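# Move the keychain from the wash bag onto the table

## Task

Lift the keychain (black three-button remote, thick ring, yellow charm) out of the wash bag and set it on the table. Every other item must stay inside the bag, and the washcloth must not poke up above the bag.

## Robot and tools

ROBOT. Two arms, left_arm and right_arm, each ending in a five-finger hand. right_arm has a right hand and left_arm has a mirrored left hand. Base poses in the scene frame: left_arm at (+0.017, +0.272, 0) m with quat_wxyz (+1.000, 0, 0, -0.024); right_arm at (-0.030, -0.257, 0) m with quat_wxyz (+1.000, 0, 0, -0.004). The scene frame has its origin at table height, midway between the nominal bases. +z is up, +x points out over the table, and left_arm is on the +y side. Image left and right do not match arm names. A camera stand sits behind the arms. Loose objects may occasionally get a small push from outside.

FRAMES. Hand positions, targets, velocities and wrist camera poses are reported in each arm's own base frame. cam_high and the table use the scene frame. Motion offsets are taken along the current Hand target's own axes.

HAND POINT. This point rides with the palm, 0.05 m in front of it and 0.15 m from the wrist face. Its axes: +z runs along the straight fingers, +y points out of the palm, and +x runs across the palm away from the thumb. On the left hand, +x points toward the thumb. Straight fingertips reach 0.06 to 0.07 m past the point along +z and sit 0.06 m behind it along -y. A wrist bracket on the little-finger side can strike objects. Expect 1 to 3 cm of sag below the commanded pose, sometimes 5 cm. Sag alone does not mean the hand is touching something. The controller limits each step's orientation change to 40 degrees from the measured orientation.

ROW LAYOUT. Every row has 28 numbers, each in [-1, 1], and both arms must be filled even if only one moves. Order: left_arm dx, dy, dz, rx, ry, rz; left hand little, ring, middle, index, thumb_bend, thumb_turn, force_limit, speed; then the same 14 numbers for right_arm. dx to rz are offsets from that arm's Hand target at the start of the action or move. They are not absolute poses. 1.0 means 0.6 m or 180 degrees. rx, ry, rz form one rotation vector. All six at 0 means return to the Hand target. Finger numbers are absolute targets: +1 is open or straight and -1 is closed. For thumb_turn, +1 puts the thumb beside the palm and -1 puts it in front. force_limit runs linearly from about 0 N at -1 to 10 N at +1, or 15 N for the two thumb motors. speed rises from near zero at -1 to full speed at +0.48 and stays full up to +1. No hand value means 'keep as is', so resend the last executed eight numbers. Before any hand row has been executed, send hand_measured plus hand_force_limit and hand_speed. The thumb in front can grip objects about 0.035 to 0.065 m thick, and handles down to about 0.025 m. For a soft grip, close with speed -0.94 or lower. To grip harder, raise force_limit and send a target more closed than hand_measured.

TOOLS.
execute_actions(actions, cameras): actions is a list of actions. Each action is up to 15 rows, one row per 1/30 s step. A short action repeats its last row until the step count is filled. Every row counts from the start pose of its action. Images are returned when actions is empty or when cameras names them; ["all"] gives every camera.
move(target, speed, blend, blocking, cameras): target is one 28-number row or a list of up to 15 rows. All rows are offsets from the same starting Hand targets. speed is in m/s, from 0.002 to 4.3, default 0.25; turn rate is capped at twice that in rad/s. speed can be one number or one per target. blend is a corner rounding distance in m, default 0, which means stop at each target. Paths take at least 0.5 s and are cut off at 10 s. Moves do not avoid obstacles, and faster moves hit harder. Do not route a path close to an arm's own base. blocking=false returns after about 0.5 s while the motion continues.
wait(seconds): 0 to 10 s, with each arm holding its last command.
stop(): brakes a running move.
zoom_image(camera, region): camera is cam_high, cam_left_wrist or cam_right_wrist. region is [x0, y0, x1, y1] in pixels, at most 504 by 504.
show_instructions(): displays the reference pages.
finished_scene(scene): ends the scene permanently; scene is 1.

RESULTS. Each result gives end_effector_position (m) and end_effector_quat_wxyz in the base frame, plus Hand target, which is the base for the next offsets. hand_measured, hand_stopped_by and hand_load_n each list six values in motor order. hand_stopped_by values are moving, target, force, stalled or fault. hand_load_n is positive when something pushes a finger open; a value near 0 can mean a lost grip. A Joint velocities line saying within noise means the arm is still. move adds a 'move:' line whose endings include done, off_target, moving, held and fault. limits=paced means the pose was clipped, and limits=held means steps were withheld. Joint torques include gravity. MOTOR HOT warns of heating, and OVER-TEMPERATURE FAULT means the arm has gone limp for 30 to 60 s. Cameras: cam_high is fixed at 672x504; cam_left_wrist and cam_right_wrist are fisheye wrist cameras, also 672x504.

AVOID. Do not drop anything, release a moving object, or let anything fall off the table. Do not strike fixed or heavy objects. Do not press or trap one hand against the other. Avoid excessive finger force and fast swings with a load. Keep arms from staying stretched out or pushing against unreachable poses, because that overheats the motors. Once an arm is pressing on something, command a target back past its hand point to release it.

Each tool is called after "Call:" by a JSON object that holds its "api" and its "payload".

Reference images:

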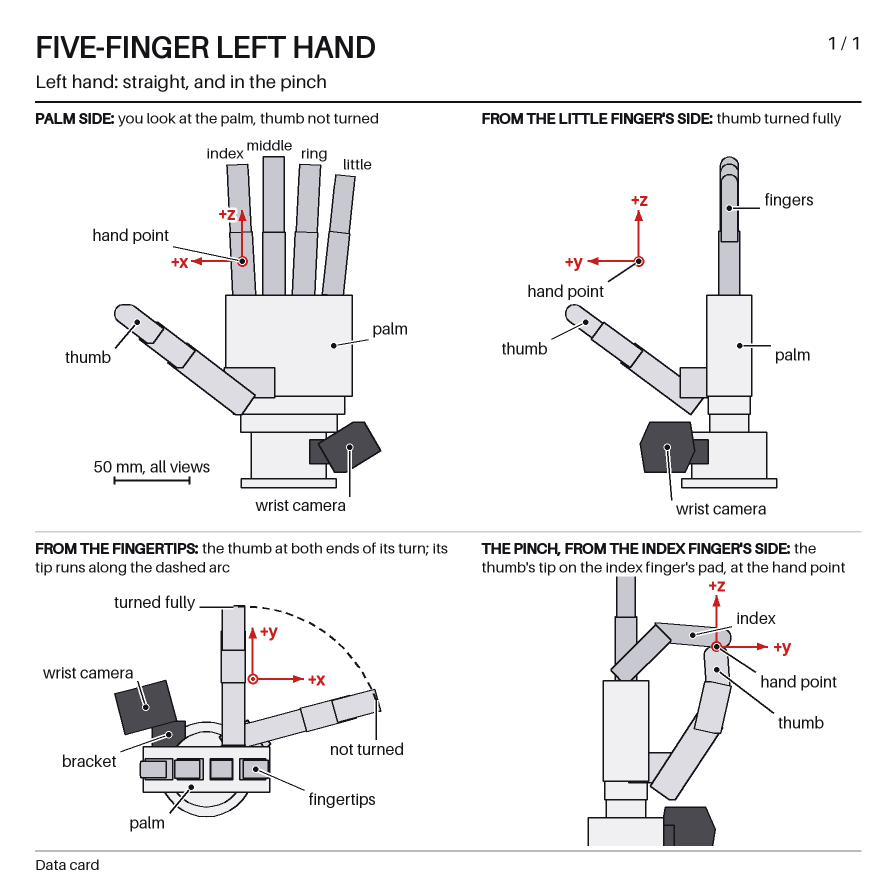

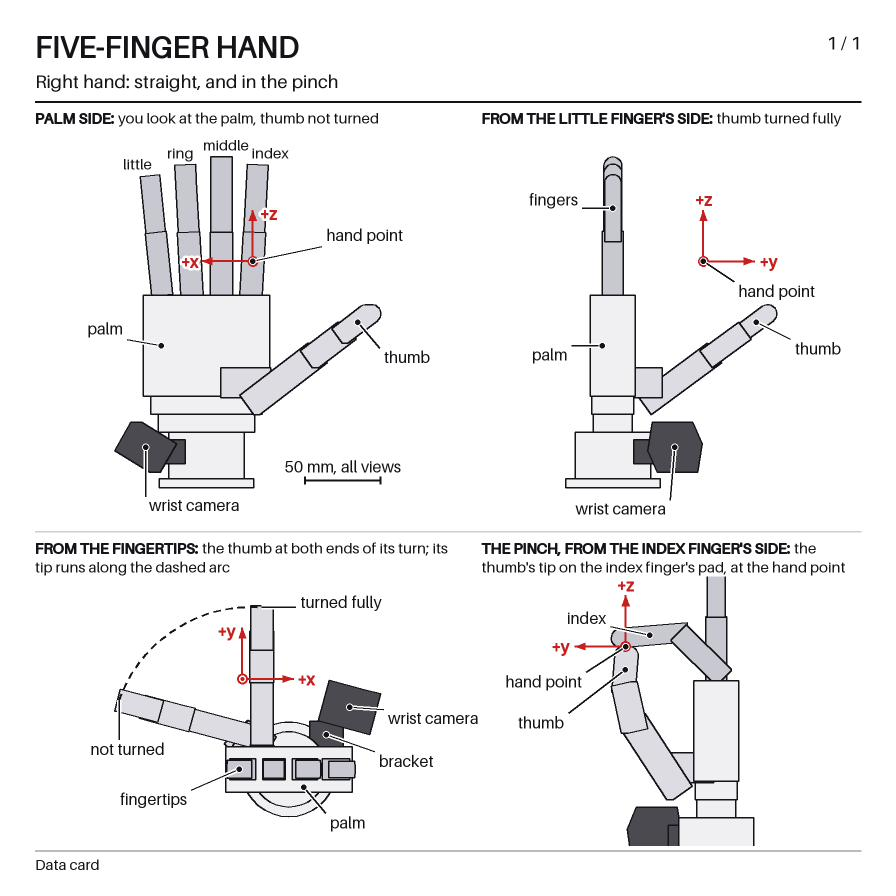

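## Session

Call:
{"api": "execute_actions", "payload": {"actions": []}}

Scene clock: 0.00 s.
left_arm: end_effector_position=(+0.2945, +0.1847, +0.2636) hand_measured=(+1.000, +1.000, +1.000, +1.000, +1.000, +1.000) hand_load_n=(+0.0, +0.0, +0.0, +0.0, +0.0, +0.0) hand_stopped_by=(target, target, target, target, target, target) hand_force_limit=0.00 hand_speed=-0.80 end_effector_quat_wxyz=(+0.052, -0.172, +0.921, +0.345) | right_arm: end_effector_position=(+0.4968, +0.3758, +0.2810) hand_measured=(+1.000, +1.000, +1.000, +1.000, +1.000, +1.000) hand_load_n=(+0.0, +0.0, +0.0, +0.0, +0.0, +0.0) hand_stopped_by=(target, target, target, target, target, target) hand_force_limit=0.00 hand_speed=-0.80 end_effector_quat_wxyz=(-0.126, -0.064, +0.944, +0.299)
Joint positions: left_arm=[0.07 1.258 1.106 -1.387 -0.712 1.283] | right_arm=[0.39 1.841 1.847 -1.638 -0.658 1.804]
Joint velocities: within noise
Joint torques (N m): no reading
Heat: left arm: hottest elbow 31 °C; right arm: hottest wrist pitch 31 °C.
Hand target: left_arm +0.3006, +0.1858, +0.2699; +0.062, -0.174, +0.920, +0.346 | right_arm +0.5010, +0.3782, +0.2912; -0.114, -0.070, +0.943, +0.305

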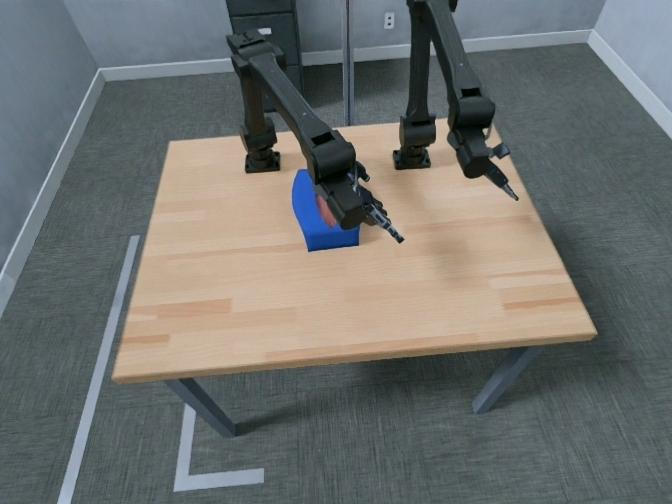

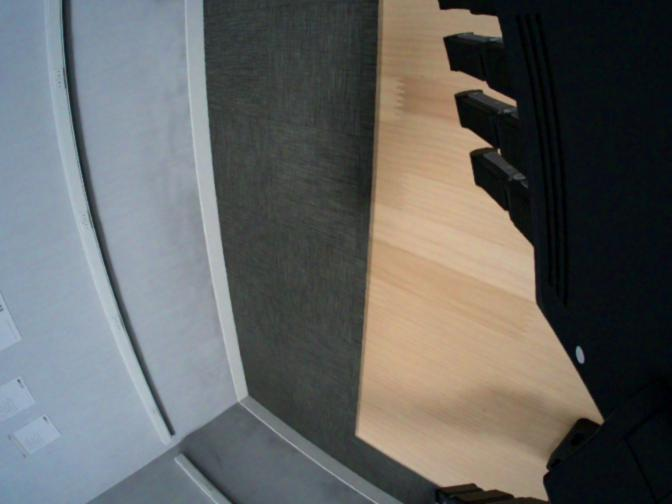

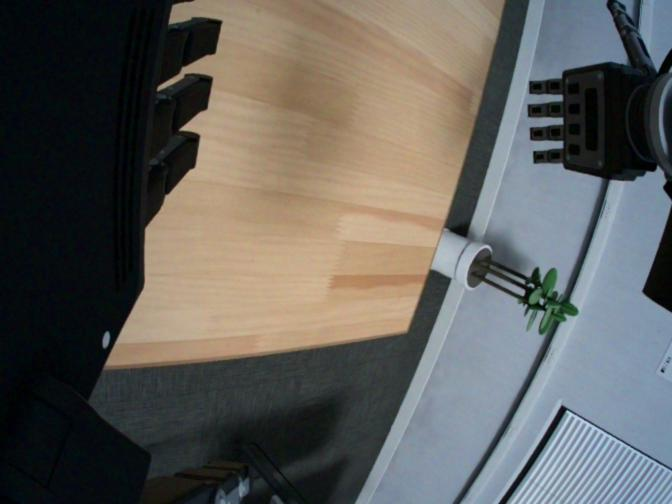

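Call:
{"api": "zoom_image", "payload": {"camera": "cam_high", "region": [230, 130, 430, 280]}}

Scaled by 2.520 from the camera's 672x504 image, which has a finer 960x720 frame.

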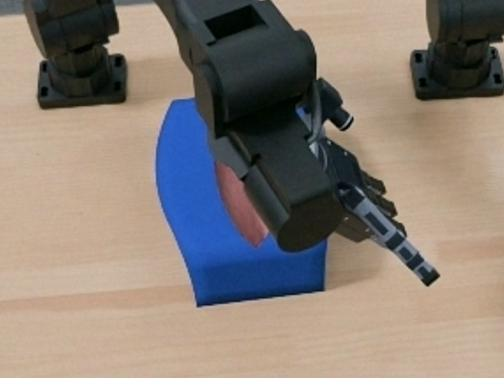

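Call:
{"api": "move", "payload": {"target": [0,0,0,0,0,0,1,1,1,1,1,1,0,-0.8,0.3506,-0.5345,-0.5357,-0.0488,-0.1675,0.2233,1,1,1,1,1,1,0,-0.8], "speed": 0.3, "cameras": ["all"]}}

Scene clock: 10.30 s.
left_arm: end_effector_position=(+0.2945, +0.1847, +0.2636) hand_measured=(+1.000, +1.000, +1.000, +1.000, +1.000, +1.000) hand_load_n=(+0.0, +0.0, +0.0, +0.0, +0.5, +0.0) hand_stopped_by=(target, target, target, target, target, target) hand_force_limit=0.00 hand_speed=-0.80 end_effector_quat_wxyz=(+0.052, -0.172, +0.921, +0.345) | right_arm: end_effector_position=(+0.4070, -0.1025, +0.3824) hand_measured=(+1.000, +1.000, +1.000, +1.000, +1.000, +1.000) hand_load_n=(+0.0, +0.0, +0.0, +0.0, +0.0, +0.0) hand_stopped_by=(target, target, target, target, target, target) hand_force_limit=0.00 hand_speed=-0.80 end_effector_quat_wxyz=(+0.095, +0.372, +0.868, +0.314)
Joint positions: left_arm=[0.07 1.258 1.106 -1.387 -0.712 1.283] | right_arm=[-0.643 1.235 1.401 -1.694 -0.667 1.752]
Joint torques (N m): left_arm=[-0.67 -7.18 9.98 0.08 -0.62 -0.01] | right_arm=[-3.02 -8.47 7.9 -0.08 -0.82 -0.21]
Heat: left arm: hottest elbow 32 °C; right arm: hottest shoulder 32 °C.
Hand target: left_arm +0.3006, +0.1858, +0.2699; +0.062, -0.174, +0.920, +0.346 | right_arm +0.4015, -0.1019, +0.3913; +0.028, +0.343, +0.881, +0.324
Off the commanded pose: left_arm 0.009 m, 1 deg | right_arm 0.011 m, 9 deg.
joint sent to its limit (right arm) — joint 4 (wrist pitch), lower limit. The joint targets are off in orientation, not in position.
move: off_target (right_arm)
camera_calibration:
cam_right_wrist: T_world_to_cam=[[0.362963, 0.677643, 0.639577, -0.324858], [0.50169, -0.720525, 0.478697, -0.458986], [0.785217, 0.14712, -0.60149, 0.0442889], [0, 0, 0, 1]] pos_world=[0.313403, -0.117089, 0.454126]

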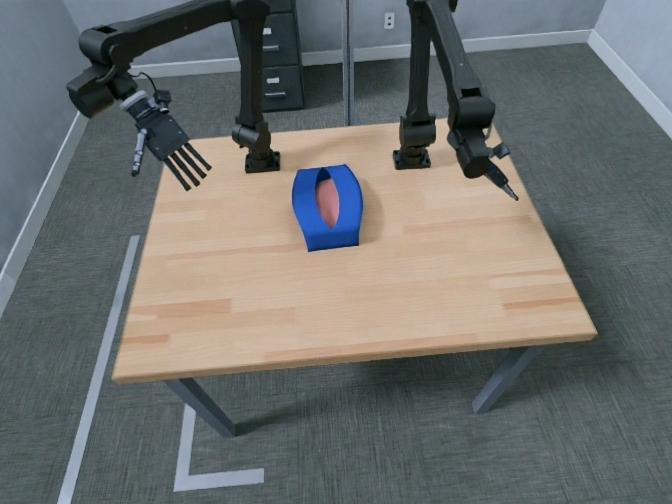

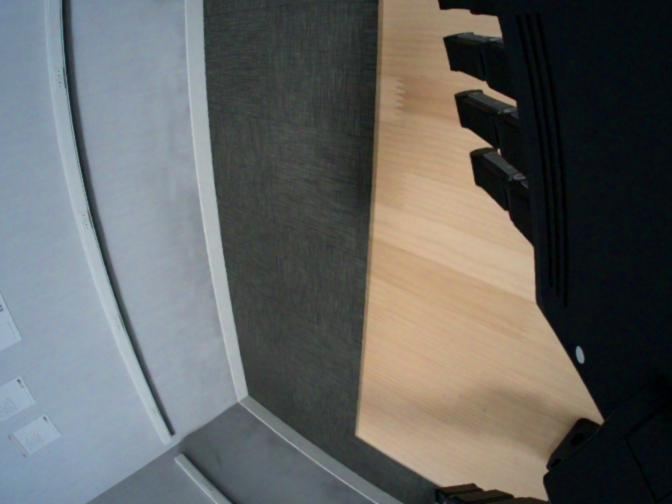

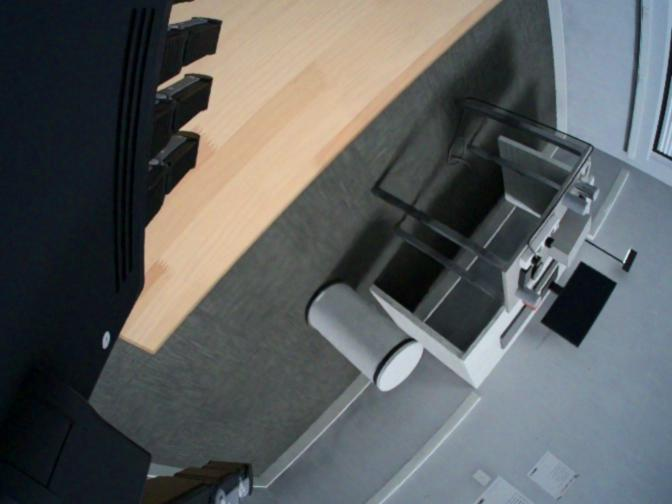

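Call:
{"api": "zoom_image", "payload": {"camera": "cam_high", "region": [270, 145, 390, 265]}}

Scaled by 4.200 from the camera's 672x504 image, which has a finer 960x720 frame.

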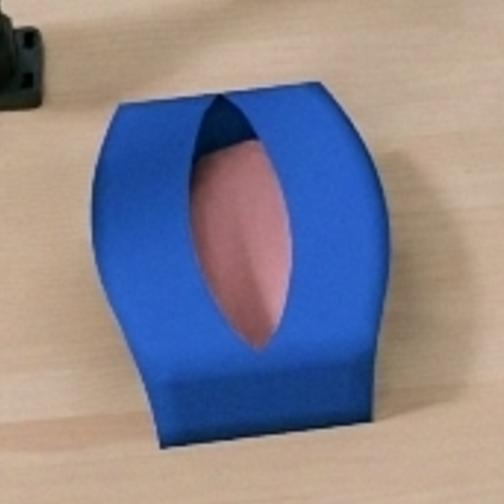

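Call:
{"api": "move", "payload": {"target": [0.3075,-0.4635,-0.5852,0.3844,-0.1708,0.3408,1,1,1,1,1,1,0,-0.8,0,0,0,0,0,0,1,1,1,1,1,1,0,-0.8], "speed": 0.3, "cameras": ["all"]}}

Scene clock: 34.20 s.
left_arm: end_effector_position=(+0.2231, -0.2735, +0.2974) hand_measured=(+1.000, +1.000, +1.000, +1.000, +1.000, +1.000) hand_load_n=(+0.0, +0.0, +0.0, +0.0, +0.0, +0.0) hand_stopped_by=(target, target, target, target, target, target) hand_force_limit=0.00 hand_speed=-0.80 end_effector_quat_wxyz=(+0.163, +0.423, +0.874, -0.176) | right_arm: end_effector_position=(+0.4070, -0.1025, +0.3824) hand_measured=(+1.000, +1.000, +1.000, +1.000, +1.000, +1.000) hand_load_n=(+0.0, +0.0, +0.5, +0.0, +0.0, +0.0) hand_stopped_by=(target, target, target, target, target, target) hand_force_limit=0.00 hand_speed=-0.80 end_effector_quat_wxyz=(+0.095, +0.372, +0.868, +0.314)
Joint positions: left_arm=[-0.967 1.032 1.213 -1.286 0.142 1.472] | right_arm=[-0.643 1.235 1.401 -1.694 -0.667 1.752]
Joint torques (N m): left_arm=[-0.73 -4.66 13.48 1.73 0.21 0.26] | right_arm=[-2.9 -8.7 7.91 -0.12 -0.83 -0.23]
Heat: left arm: hottest elbow 34 °C; right arm: hottest shoulder 32 °C.
Hand target: left_arm +0.2318, -0.2911, +0.3201; +0.188, +0.436, +0.859, -0.192 | right_arm +0.4015, -0.1019, +0.3913; +0.028, +0.343, +0.881, +0.324
Off the commanded pose: left_arm 0.030 m, 4 deg | right_arm 0.010 m, 9 deg.
joint sent to its limit (right arm) — joint 4 (wrist pitch), lower limit. The joint targets are off in orientation, not in position.
move: off_target (left_arm, right_arm)
camera_calibration:
cam_left_wrist: T_world_to_cam=[[-0.932841, -0.358159, 0.0391181, 0.100602], [-0.357859, 0.93366, 0.0146615, 0.336798], [-0.0417741, -0.000321963, -0.999127, 0.421354], [0, 0, 0, 1]] pos_world=[0.231973, -0.278288, 0.412113]
cam_right_wrist: T_world_to_cam=[[0.362963, 0.677643, 0.639577, -0.324858], [0.50169, -0.720525, 0.478697, -0.458986], [0.785217, 0.14712, -0.60149, 0.0442889], [0, 0, 0, 1]] pos_world=[0.313403, -0.117089, 0.454126]

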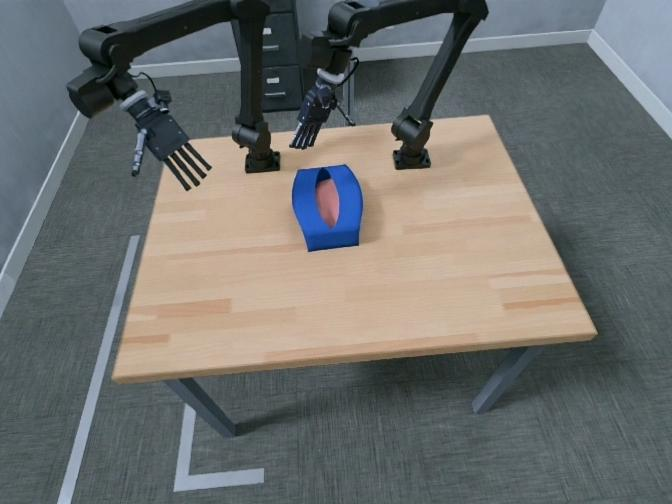

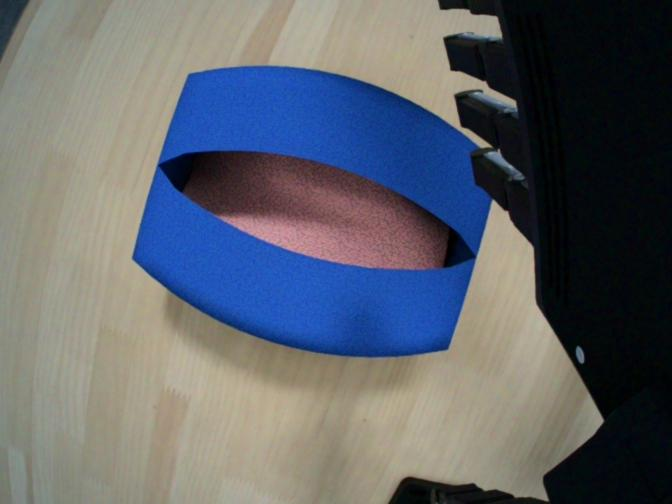

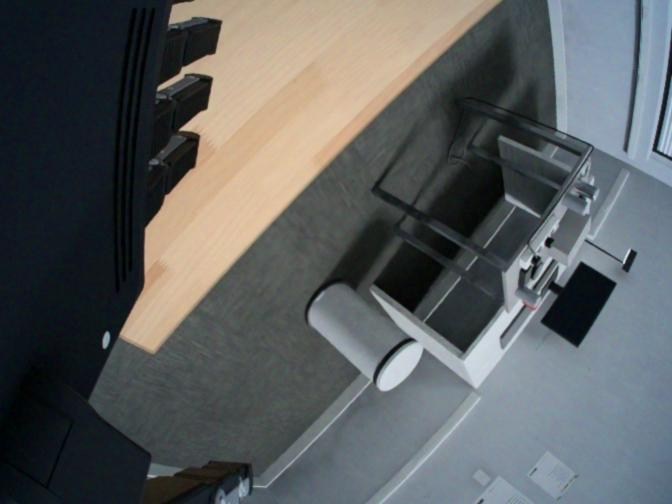

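Call:
{"api": "zoom_image", "payload": {"camera": "cam_left_wrist", "region": [130, 60, 500, 360]}}

Scaled by 1.362 from the camera's 672x504 image, which has a finer 960x720 frame.

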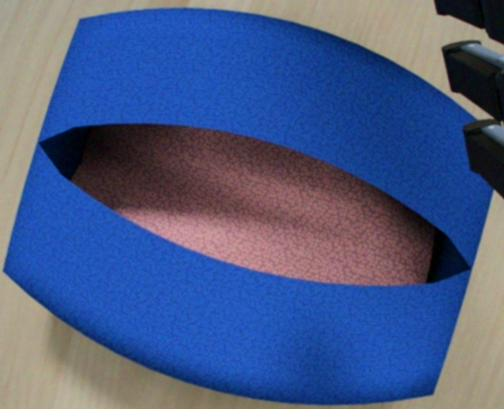

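Call:
{"api": "move", "payload": {"target": [[0.0573,0.0194,0.0998,0,0,0,1,1,1,1,1,1,0,-0.8,-0.0132,-0.0878,-0.0032,0.2976,-0.0014,-0.6423,1,1,1,1,1,1,0,-0.8],[0.0573,0.0194,0.0998,0,0,0,1,1,1,1,1,1,0,-0.8,-0.0247,-0.1272,0.0493,-0.2017,-0.1534,0.7758,1,1,1,1,1,1,0,-0.8]], "speed": 0.4, "blend": 0.02, "cameras": ["all"]}}

Scene clock: 52.33 s.
left_arm: end_effector_position=(+0.2316, -0.2865, +0.2493) hand_measured=(+1.000, +1.000, +1.000, +1.000, +1.000, +1.000) hand_load_n=(+0.0, +0.0, +0.0, +0.0, +0.0, +0.0) hand_stopped_by=(target, target, target, target, target, target) hand_force_limit=0.00 hand_speed=-0.80 end_effector_quat_wxyz=(+0.179, +0.422, +0.869, -0.187) | right_arm: end_effector_position=(+0.3723, -0.1410, +0.3141) hand_measured=(+1.000, +1.000, +1.000, +1.000, +1.000, +1.000) hand_load_n=(+0.0, +0.0, +0.0, +0.0, +0.0, +0.0) hand_stopped_by=(target, target, target, target, target, target) hand_force_limit=0.00 hand_speed=-0.80 end_effector_quat_wxyz=(-0.046, +0.955, -0.160, +0.247)
Joint positions: left_arm=[-0.967 1.03 1.074 -1.11 0.144 1.472] | right_arm=[-0.29 1.138 1.324 -1.27 -0.149 -1.491]
Joint torques (N m): left_arm=[0.03 -5.66 8.4 1.61 0.17 0.23] | right_arm=[-1.85 -8 7.45 2.02 -0.24 -0.23]
Heat: left arm: hottest elbow 36 °C; right arm: hottest elbow 33 °C.
Hand target: left_arm +0.2317, -0.2912, +0.2501; +0.188, +0.436, +0.859, -0.192 | right_arm +0.3761, -0.1371, +0.3203; -0.047, +0.952, -0.143, +0.265
Off the commanded pose: left_arm 0.005 m, 2 deg | right_arm 0.008 m, 3 deg.
move: off_target (right_arm)
camera_calibration:
cam_left_wrist: T_world_to_cam=[[-0.934006, -0.355917, 0.0309125, 0.108586], [-0.356693, 0.933895, -0.0247246, 0.362293], [-0.0200691, -0.0341192, -0.999216, 0.358883], [0, 0, 0, 1]] pos_world=[0.23785, -0.287451, 0.364203]
cam_right_wrist: T_world_to_cam=[[-0.0702313, -0.997485, -0.00952722, -0.113537], [-0.996773, 0.0698025, 0.0396407, 0.370567], [-0.038876, 0.0122805, -0.999169, 0.448803], [0, 0, 0, 1]] pos_world=[0.378845, -0.14463, 0.432659]

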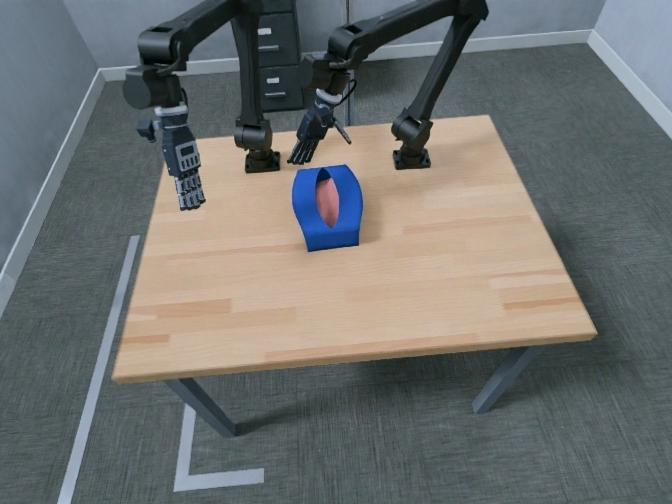

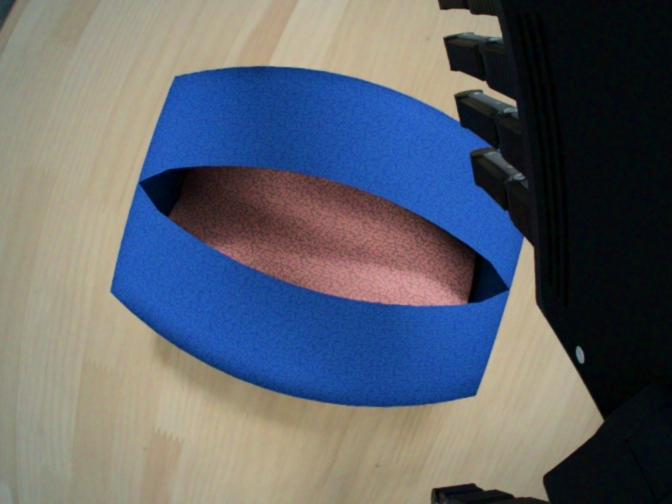

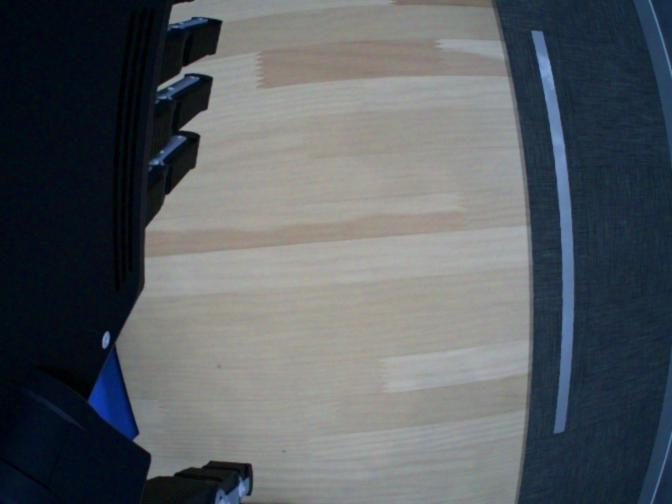

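Call:
{"api": "zoom_image", "payload": {"camera": "cam_left_wrist", "region": [100, 60, 540, 420]}}

Call:
{"api": "zoom_image", "payload": {"camera": "cam_left_wrist", "region": [360, 190, 530, 330]}}

Scaled by 1.145 from the camera's 672x504 image, which has a finer 960x720 frame.

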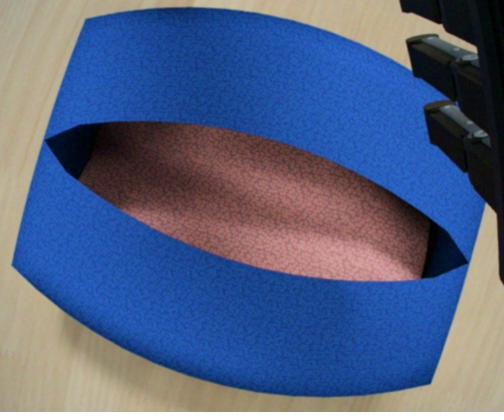

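Scaled by 2.965 from the camera's 672x504 image, which has a finer 960x720 frame.

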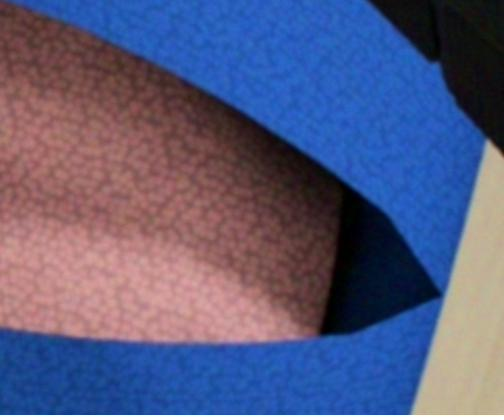

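Call:
{"api": "move", "payload": {"target": [0.0377,0.0027,0.1533,0.0924,-0.0084,-0.3361,0,0,0,0,1,-1,0,-0.5,0,0,0,0,0,0,1,1,1,1,1,1,0,-0.8], "speed": 0.3, "cameras": ["all"]}}

Scene clock: 63.03 s.
left_arm: end_effector_position=(+0.2325, -0.3194, +0.1635) hand_measured=(+0.000, +0.000, +0.000, +0.000, +1.000, -1.000) hand_load_n=(+0.0, +0.0, +0.0, +0.0, +0.0, +0.0) hand_stopped_by=(target, target, target, target, target, target) hand_force_limit=0.00 hand_speed=-0.50 end_effector_quat_wxyz=(+0.016, -0.027, +0.925, -0.378) | right_arm: end_effector_position=(+0.3724, -0.1411, +0.3141) hand_measured=(+1.000, +1.000, +1.000, +1.000, +1.000, +1.000) hand_load_n=(+0.0, +0.0, +0.0, +0.0, +0.0, +0.0) hand_stopped_by=(target, target, target, target, target, target) hand_force_limit=0.00 hand_speed=-0.80 end_effector_quat_wxyz=(-0.046, +0.955, -0.160, +0.247)
Joint positions: left_arm=[-0.72 1.15 0.889 -0.7 0.515 0.628] | right_arm=[-0.29 1.138 1.324 -1.27 -0.149 -1.493]
Joint torques (N m): left_arm=[0.56 -6.24 8.31 1.54 0.36 -0.14] | right_arm=[-2.02 -8.23 7.5 2.04 -0.24 -0.23]
Heat: left arm: hottest elbow 36 °C; right arm: hottest elbow 33 °C.
Hand target: left_arm +0.2349, -0.3204, +0.1599; +0.015, -0.036, +0.923, -0.382 | right_arm +0.3761, -0.1371, +0.3203; -0.047, +0.952, -0.143, +0.265
Off the commanded pose: left_arm 0.004 m, 1 deg | right_arm 0.008 m, 3 deg.
move: off_target (right_arm)
camera_calibration:
cam_left_wrist: T_world_to_cam=[[-0.25236, -0.699214, 0.668891, -0.272079], [-0.872627, 0.463161, 0.154932, 0.331371], [-0.418135, -0.544593, -0.727036, 0.157074], [0, 0, 0, 1]] pos_world=[0.28618, -0.258178, 0.244849]
cam_right_wrist: T_world_to_cam=[[-0.0688915, -0.997585, -0.00879633, -0.114366], [-0.996867, 0.068493, 0.0395655, 0.37054], [-0.0388675, 0.0114945, -0.999178, 0.448793], [0, 0, 0, 1]] pos_world=[0.378943, -0.144627, 0.432758]

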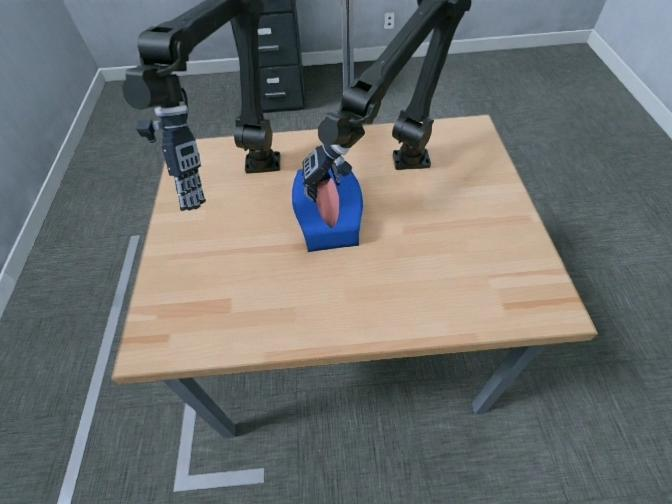

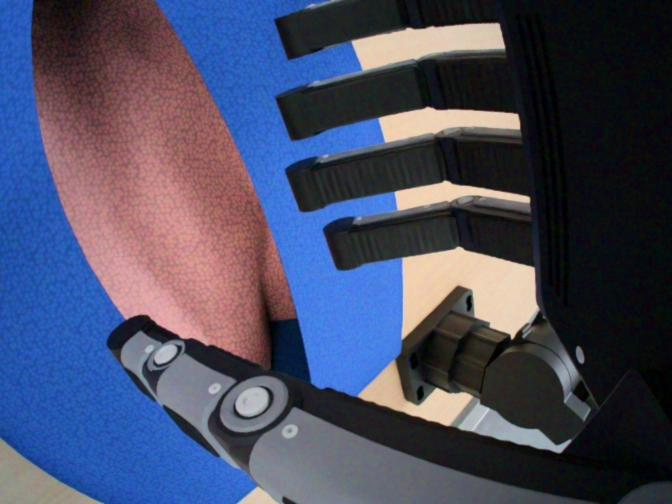

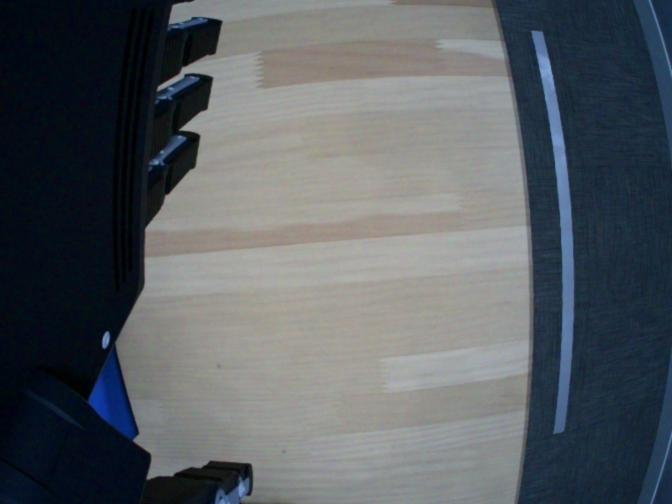

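Call:
{"api": "zoom_image", "payload": {"camera": "cam_left_wrist", "region": [0, 0, 440, 440]}}

Scaled by 1.145 from the camera's 672x504 image, which has a finer 960x720 frame.

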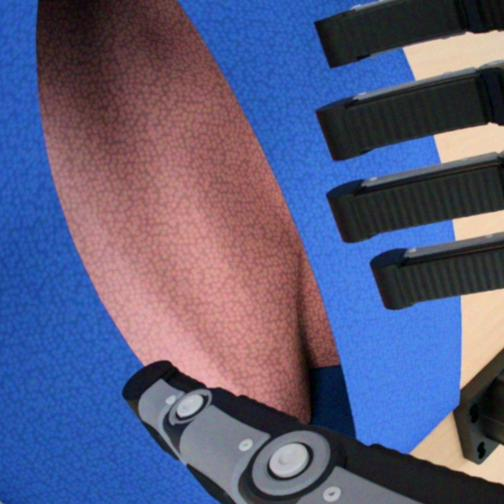

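Call:
{"api": "move", "payload": {"target": [-0.001,0.0688,0.049,0,0,0,-0.2,-0.2,-0.2,-0.2,0.7,-1,0,-0.5,0,0,0,0,0,0,1,1,1,1,1,1,0,-0.8], "speed": 0.15, "cameras": ["cam_left_wrist"]}}

Scene clock: 72.00 s.
left_arm: end_effector_position=(+0.2312, -0.3116, +0.1142) hand_measured=(-0.200, -0.200, -0.200, -0.200, +0.700, -1.000) hand_load_n=(+0.0, +0.0, +0.0, +0.0, +0.0, +0.0) hand_stopped_by=(target, target, target, target, target, target) hand_force_limit=0.00 hand_speed=-0.50 end_effector_quat_wxyz=(+0.013, -0.035, +0.925, -0.379) | right_arm: end_effector_position=(+0.3724, -0.1411, +0.3141) hand_measured=(+1.000, +1.000, +1.000, +1.000, +1.000, +1.000) hand_load_n=(+0.0, +0.0, +0.0, +0.0, +0.0, +0.0) hand_stopped_by=(target, target, target, target, target, target) hand_force_limit=0.00 hand_speed=-0.80 end_effector_quat_wxyz=(-0.046, +0.955, -0.160, +0.247)
Joint positions: left_arm=[-0.701 1.184 0.777 -0.562 0.526 0.628] | right_arm=[-0.29 1.138 1.324 -1.27 -0.149 -1.493]
Joint torques (N m): left_arm=[0.62 -5.95 7.88 1.73 0.49 0] | right_arm=[-1.67 -8 7.53 1.92 -0.24 -0.25]
Heat: left arm: hottest elbow 36 °C; right arm: hottest elbow 33 °C.
Hand target: left_arm +0.2349, -0.3119, +0.1101; +0.015, -0.036, +0.923, -0.382 | right_arm +0.3761, -0.1371, +0.3203; -0.047, +0.952, -0.143, +0.265
Off the commanded pose: left_arm 0.006 m, 1 deg | right_arm 0.008 m, 3 deg.
move: off_target (right_arm)
camera_calibration:
cam_left_wrist: T_world_to_cam=[[-0.236275, -0.700934, 0.672953, -0.238562], [-0.876404, 0.452815, 0.163935, 0.330878], [-0.419631, -0.551045, -0.72129, 0.122621], [0, 0, 0, 1]] pos_world=[0.285072, -0.249473, 0.194744]
Images, in order (width x height): cam_left_wrist 672x504.

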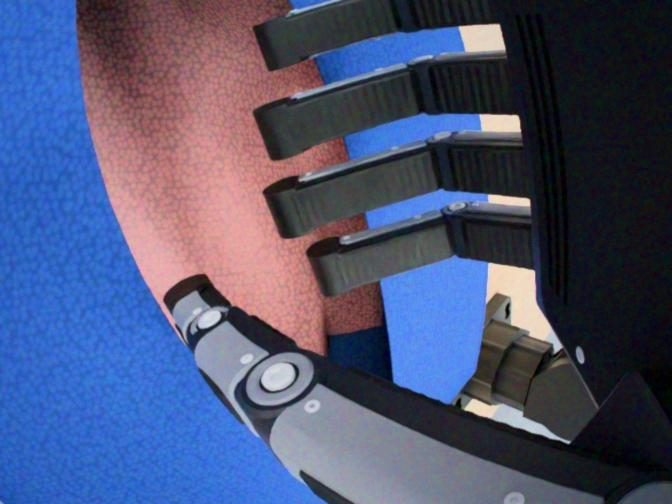

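Call:
{"api": "move", "payload": {"target": [0,0.0236,0.0236,0,0,0,-0.2,-0.2,-0.2,-0.2,0.7,-1,0,-0.5,0,0,0,0,0,0,1,1,1,1,1,1,0,-0.8], "speed": 0.1, "cameras": ["cam_left_wrist"]}}

Scene clock: 74.03 s.
left_arm: end_effector_position=(+0.2318, -0.3121, +0.0951) hand_measured=(-0.200, -0.200, -0.200, -0.200, +0.700, -1.000) hand_load_n=(+0.0, +0.0, +0.0, +0.0, +0.0, +0.0) hand_stopped_by=(target, target, target, target, target, target) hand_force_limit=0.00 hand_speed=-0.50 end_effector_quat_wxyz=(+0.014, -0.034, +0.924, -0.380) | right_arm: end_effector_position=(+0.3724, -0.1411, +0.3141) hand_measured=(+1.000, +1.000, +1.000, +1.000, +1.000, +1.000) hand_load_n=(+0.0, +0.0, +0.0, +0.0, +0.0, +0.0) hand_stopped_by=(target, target, target, target, target, target) hand_force_limit=0.00 hand_speed=-0.80 end_effector_quat_wxyz=(-0.046, +0.955, -0.160, +0.247)
Joint positions: left_arm=[-0.701 1.211 0.743 -0.498 0.526 0.628] | right_arm=[-0.29 1.138 1.324 -1.27 -0.149 -1.493]
Joint torques (N m): left_arm=[0.38 -5.95 7.65 1.83 0.47 -0.09] | right_arm=[-1.79 -8.18 7.5 2.03 -0.26 -0.27]
Heat: left arm: hottest elbow 36 °C; right arm: hottest elbow 33 °C.
Hand target: left_arm +0.2349, -0.3119, +0.0899; +0.015, -0.036, +0.923, -0.382 | right_arm +0.3761, -0.1371, +0.3203; -0.047, +0.952, -0.143, +0.265
Off the commanded pose: left_arm 0.006 m, 0 deg | right_arm 0.008 m, 3 deg.
move: off_target (right_arm)
camera_calibration:
cam_left_wrist: T_world_to_cam=[[-0.237529, -0.699762, 0.67373, -0.225356], [-0.876771, 0.453013, 0.161405, 0.335226], [-0.418154, -0.552369, -0.721135, 0.108053], [0, 0, 0, 1]] pos_world=[0.285571, -0.249872, 0.175643]
Images, in order (width x height): cam_left_wrist 672x504.

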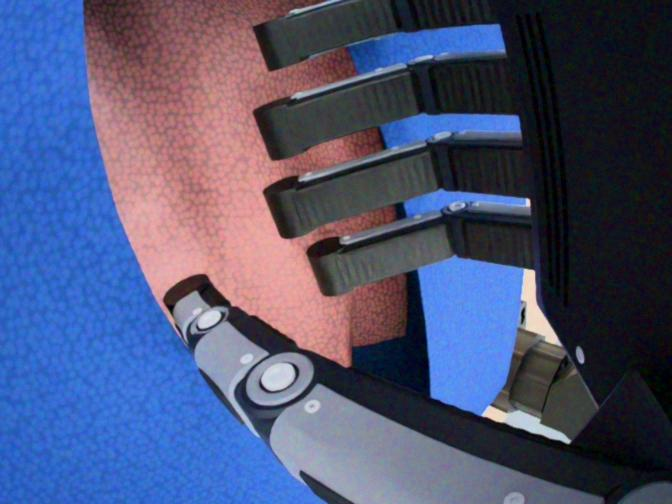

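Call:
{"api": "move", "payload": {"target": [0,0.0283,0.0283,0,0,0,-0.2,-0.2,-0.2,-0.2,0.7,-1,0,-0.5,0,0,0,0,0,0,1,1,1,1,1,1,0,-0.8], "speed": 0.08, "cameras": ["cam_left_wrist"]}}

Scene clock: 75.63 s.
left_arm: end_effector_position=(+0.2321, -0.3127, +0.0725) hand_measured=(-0.200, -0.200, -0.200, -0.200, +0.700, -1.000) hand_load_n=(-0.5, +0.0, +0.0, +0.0, +0.0, +0.0) hand_stopped_by=(target, target, target, target, target, target) hand_force_limit=0.00 hand_speed=-0.50 end_effector_quat_wxyz=(+0.014, -0.034, +0.924, -0.381) | right_arm: end_effector_position=(+0.3724, -0.1411, +0.3141) hand_measured=(+1.000, +1.000, +1.000, +1.000, +1.000, +1.000) hand_load_n=(+0.0, +0.0, +0.0, +0.0, -0.5, +0.0) hand_stopped_by=(target, target, target, target, target, target) hand_force_limit=0.00 hand_speed=-0.80 end_effector_quat_wxyz=(-0.046, +0.955, -0.160, +0.247)
Joint positions: left_arm=[-0.701 1.248 0.704 -0.42 0.527 0.628] | right_arm=[-0.29 1.138 1.324 -1.27 -0.149 -1.493]
Joint torques (N m): left_arm=[-0.38 -5.95 7.39 1.78 0.39 0.02] | right_arm=[-1.9 -8.41 7.5 2.07 -0.28 -0.22]
Heat: left arm: hottest elbow 36 °C; right arm: hottest elbow 33 °C.
Hand target: left_arm +0.2350, -0.3120, +0.0660; +0.015, -0.036, +0.923, -0.382 | right_arm +0.3761, -0.1371, +0.3203; -0.047, +0.952, -0.143, +0.265
Off the commanded pose: left_arm 0.007 m, 0 deg | right_arm 0.008 m, 3 deg.
move: off_target (right_arm)
camera_calibration:
cam_left_wrist: T_world_to_cam=[[-0.239025, -0.697797, 0.675238, -0.209649], [-0.876558, 0.454233, 0.159119, 0.339974], [-0.417749, -0.553852, -0.720232, 0.0909062], [0, 0, 0, 1]] pos_world=[0.285871, -0.250371, 0.15294]
Images, in order (width x height): cam_left_wrist 672x504.

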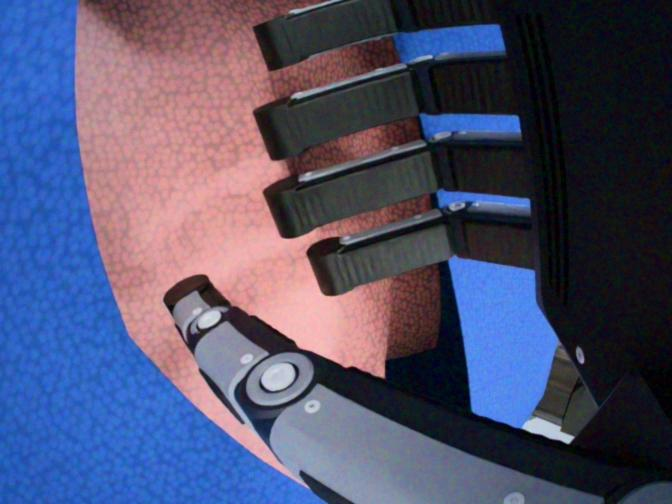

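Call:
{"api": "move", "payload": {"target": [0,0.0118,0.0118,0,0,0,-0.2,-0.2,-0.2,-0.2,0.7,-1,0,-0.5,0,0,0,0,0,0,1,1,1,1,1,1,0,-0.8], "speed": 0.05, "cameras": ["cam_left_wrist"]}}

Scene clock: 77.87 s.
left_arm: end_effector_position=(+0.2323, -0.3129, +0.0625) hand_measured=(-0.200, -0.200, -0.200, -0.200, +0.700, -1.000) hand_load_n=(+0.0, +0.0, +0.0, +0.0, +0.0, +0.0) hand_stopped_by=(target, target, target, target, target, target) hand_force_limit=0.00 hand_speed=-0.50 end_effector_quat_wxyz=(+0.015, -0.033, +0.924, -0.381) | right_arm: end_effector_position=(+0.3724, -0.1411, +0.3141) hand_measured=(+1.000, +1.000, +1.000, +1.000, +1.000, +1.000) hand_load_n=(+0.0, +0.0, +0.0, +0.0, +0.0, +0.0) hand_stopped_by=(target, target, target, target, target, target) hand_force_limit=0.00 hand_speed=-0.80 end_effector_quat_wxyz=(-0.046, +0.955, -0.160, +0.247)
Joint positions: left_arm=[-0.701 1.266 0.688 -0.384 0.527 0.628] | right_arm=[-0.29 1.138 1.324 -1.27 -0.149 -1.493]
Joint torques (N m): left_arm=[0.21 -6.18 7.3 1.61 0.37 0.02] | right_arm=[-1.96 -8.23 7.45 1.94 -0.22 -0.24]
Heat: left arm: hottest elbow 36 °C; right arm: hottest elbow 33 °C.
Hand target: left_arm +0.2348, -0.3120, +0.0559; +0.015, -0.036, +0.923, -0.382 | right_arm +0.3761, -0.1371, +0.3203; -0.047, +0.952, -0.143, +0.265
Off the commanded pose: left_arm 0.007 m, 0 deg | right_arm 0.008 m, 3 deg.
move: off_target (right_arm)
camera_calibration:
cam_left_wrist: T_world_to_cam=[[-0.239476, -0.697337, 0.675554, -0.202675], [-0.876672, 0.454331, 0.15821, 0.3419], [-0.41725, -0.554351, -0.720137, 0.0833366], [0, 0, 0, 1]] pos_world=[0.285971, -0.250471, 0.142839]
Images, in order (width x height): cam_left_wrist 672x504.

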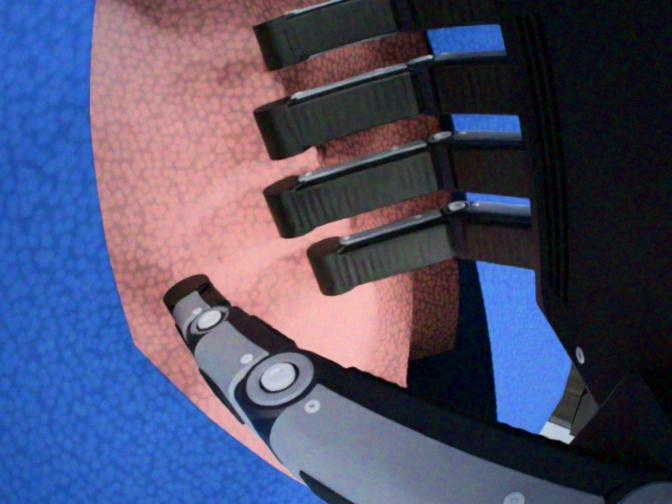

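Call:
{"api": "move", "payload": {"target": [0,0,0,0,0,0,-0.7,-0.7,-0.7,-0.7,0.1,-1,0.2,-0.75,0,0,0,0,0,0,1,1,1,1,1,1,0,-0.8], "speed": 0.05, "cameras": ["cam_left_wrist"]}}

Scene clock: 79.57 s.
left_arm: end_effector_position=(+0.2323, -0.3127, +0.0616) hand_measured=(-0.700, -0.700, -0.654, -0.700, +0.458, -1.000) hand_load_n=(+0.5, +0.0, +12.0, +0.0, +10.5, +1.5) hand_stopped_by=(target, target, force, target, force, target) hand_force_limit=0.20 hand_speed=-0.75 end_effector_quat_wxyz=(+0.014, -0.034, +0.924, -0.380) | right_arm: end_effector_position=(+0.3724, -0.1411, +0.3141) hand_measured=(+1.000, +1.000, +1.000, +1.000, +1.000, +1.000) hand_load_n=(+0.0, +0.0, +0.5, +0.0, -0.5, +0.0) hand_stopped_by=(target, target, target, target, target, target) hand_force_limit=0.00 hand_speed=-0.80 end_effector_quat_wxyz=(-0.046, +0.955, -0.160, +0.247)
Joint positions: left_arm=[-0.701 1.268 0.688 -0.384 0.527 0.628] | right_arm=[-0.29 1.138 1.324 -1.27 -0.149 -1.493]
Joint torques (N m): left_arm=[-0.09 -5.77 7.08 1.54 0.36 0.01] | right_arm=[-1.9 -8.23 7.51 2.04 -0.25 -0.24]
Heat: left arm: hottest elbow 36 °C; right arm: hottest elbow 33 °C.
Hand target: left_arm +0.2349, -0.3119, +0.0560; +0.015, -0.036, +0.923, -0.382 | right_arm +0.3761, -0.1371, +0.3203; -0.047, +0.952, -0.143, +0.265
Off the commanded pose: left_arm 0.006 m, 0 deg | right_arm 0.008 m, 3 deg.
move: off_target (right_arm)
camera_calibration:
cam_left_wrist: T_world_to_cam=[[-0.238075, -0.698408, 0.674942, -0.202624], [-0.876575, 0.453767, 0.160346, 0.341598], [-0.418254, -0.553463, -0.720238, 0.0833821], [0, 0, 0, 1]] pos_world=[0.286071, -0.250371, 0.142041]
Images, in order (width x height): cam_left_wrist 672x504.

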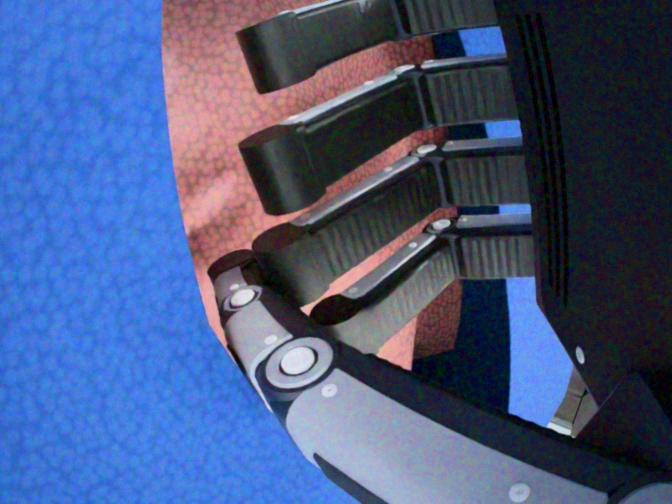

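Call:
{"api": "zoom_image", "payload": {"camera": "cam_left_wrist", "region": [150, 150, 470, 390]}}

Scaled by 1.575 from the camera's 672x504 image, which has a finer 960x720 frame.

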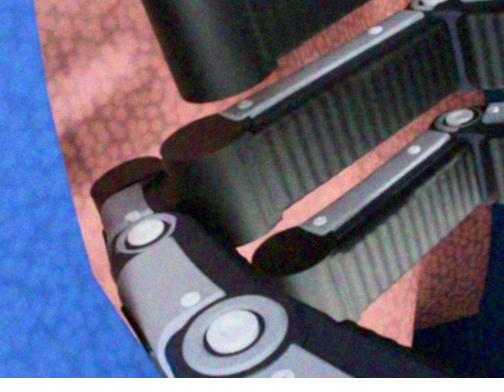

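Call:
{"api": "move", "payload": {"target": [0,-0.0353,-0.0353,0,0,0,-0.7,-0.7,-0.7,-0.7,0.1,-1,0.2,-0.75,0,0,0,0,0,0,1,1,1,1,1,1,0,-0.8], "speed": 0.08, "cameras": ["cam_left_wrist","cam_high"]}}

Scene clock: 81.60 s.
left_arm: end_effector_position=(+0.2216, -0.3036, +0.0684) hand_measured=(-0.700, -0.700, -0.654, -0.700, +0.458, -1.000) hand_load_n=(+0.0, +0.0, +12.0, +0.0, +10.5, +1.5) hand_stopped_by=(target, target, force, target, force, target) hand_force_limit=0.20 hand_speed=-0.75 end_effector_quat_wxyz=(+0.003, -0.039, +0.928, -0.370) | right_arm: end_effector_position=(+0.3724, -0.1411, +0.3141) hand_measured=(+1.000, +1.000, +1.000, +1.000, +1.000, +1.000) hand_load_n=(+0.0, +0.0, +0.0, +0.0, +0.0, +0.0) hand_stopped_by=(target, target, target, target, target, target) hand_force_limit=0.00 hand_speed=-0.80 end_effector_quat_wxyz=(-0.046, +0.955, -0.160, +0.247)
Joint positions: left_arm=[-0.701 1.233 0.688 -0.452 0.527 0.628] | right_arm=[-0.29 1.138 1.324 -1.27 -0.149 -1.493]
Joint torques (N m): left_arm=[-0.15 -7.41 11.14 0.51 0.34 0.02] | right_arm=[-1.79 -7.94 7.6 2.04 -0.26 -0.23]
Heat: left arm: hottest elbow 36 °C; right arm: hottest elbow 33 °C.
Hand target: left_arm +0.2348, -0.3119, +0.0859; +0.015, -0.036, +0.923, -0.382 | right_arm +0.3761, -0.1371, +0.3203; -0.047, +0.952, -0.143, +0.265
Off the commanded pose: left_arm 0.024 m, 2 deg | right_arm 0.008 m, 3 deg.
move: off_target (left_arm, right_arm)
camera_calibration:
cam_left_wrist: T_world_to_cam=[[-0.221469, -0.712439, 0.66587, -0.210753], [-0.872221, 0.450082, 0.191458, 0.322735], [-0.436098, -0.538384, -0.721083, 0.0973719], [0, 0, 0, 1]] pos_world=[0.277285, -0.242983, 0.148757]
Images, in order (width x height): cam_high 672x504, cam_left_wrist 672x504.

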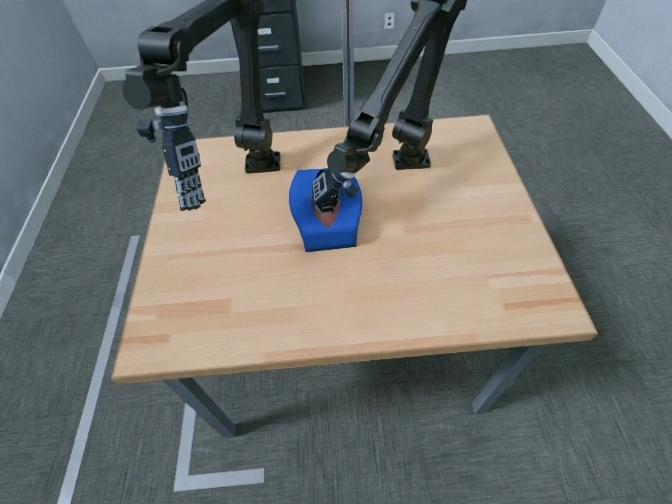

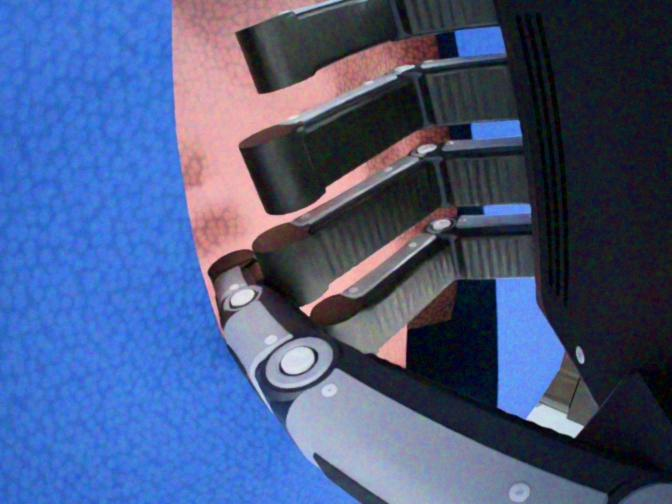

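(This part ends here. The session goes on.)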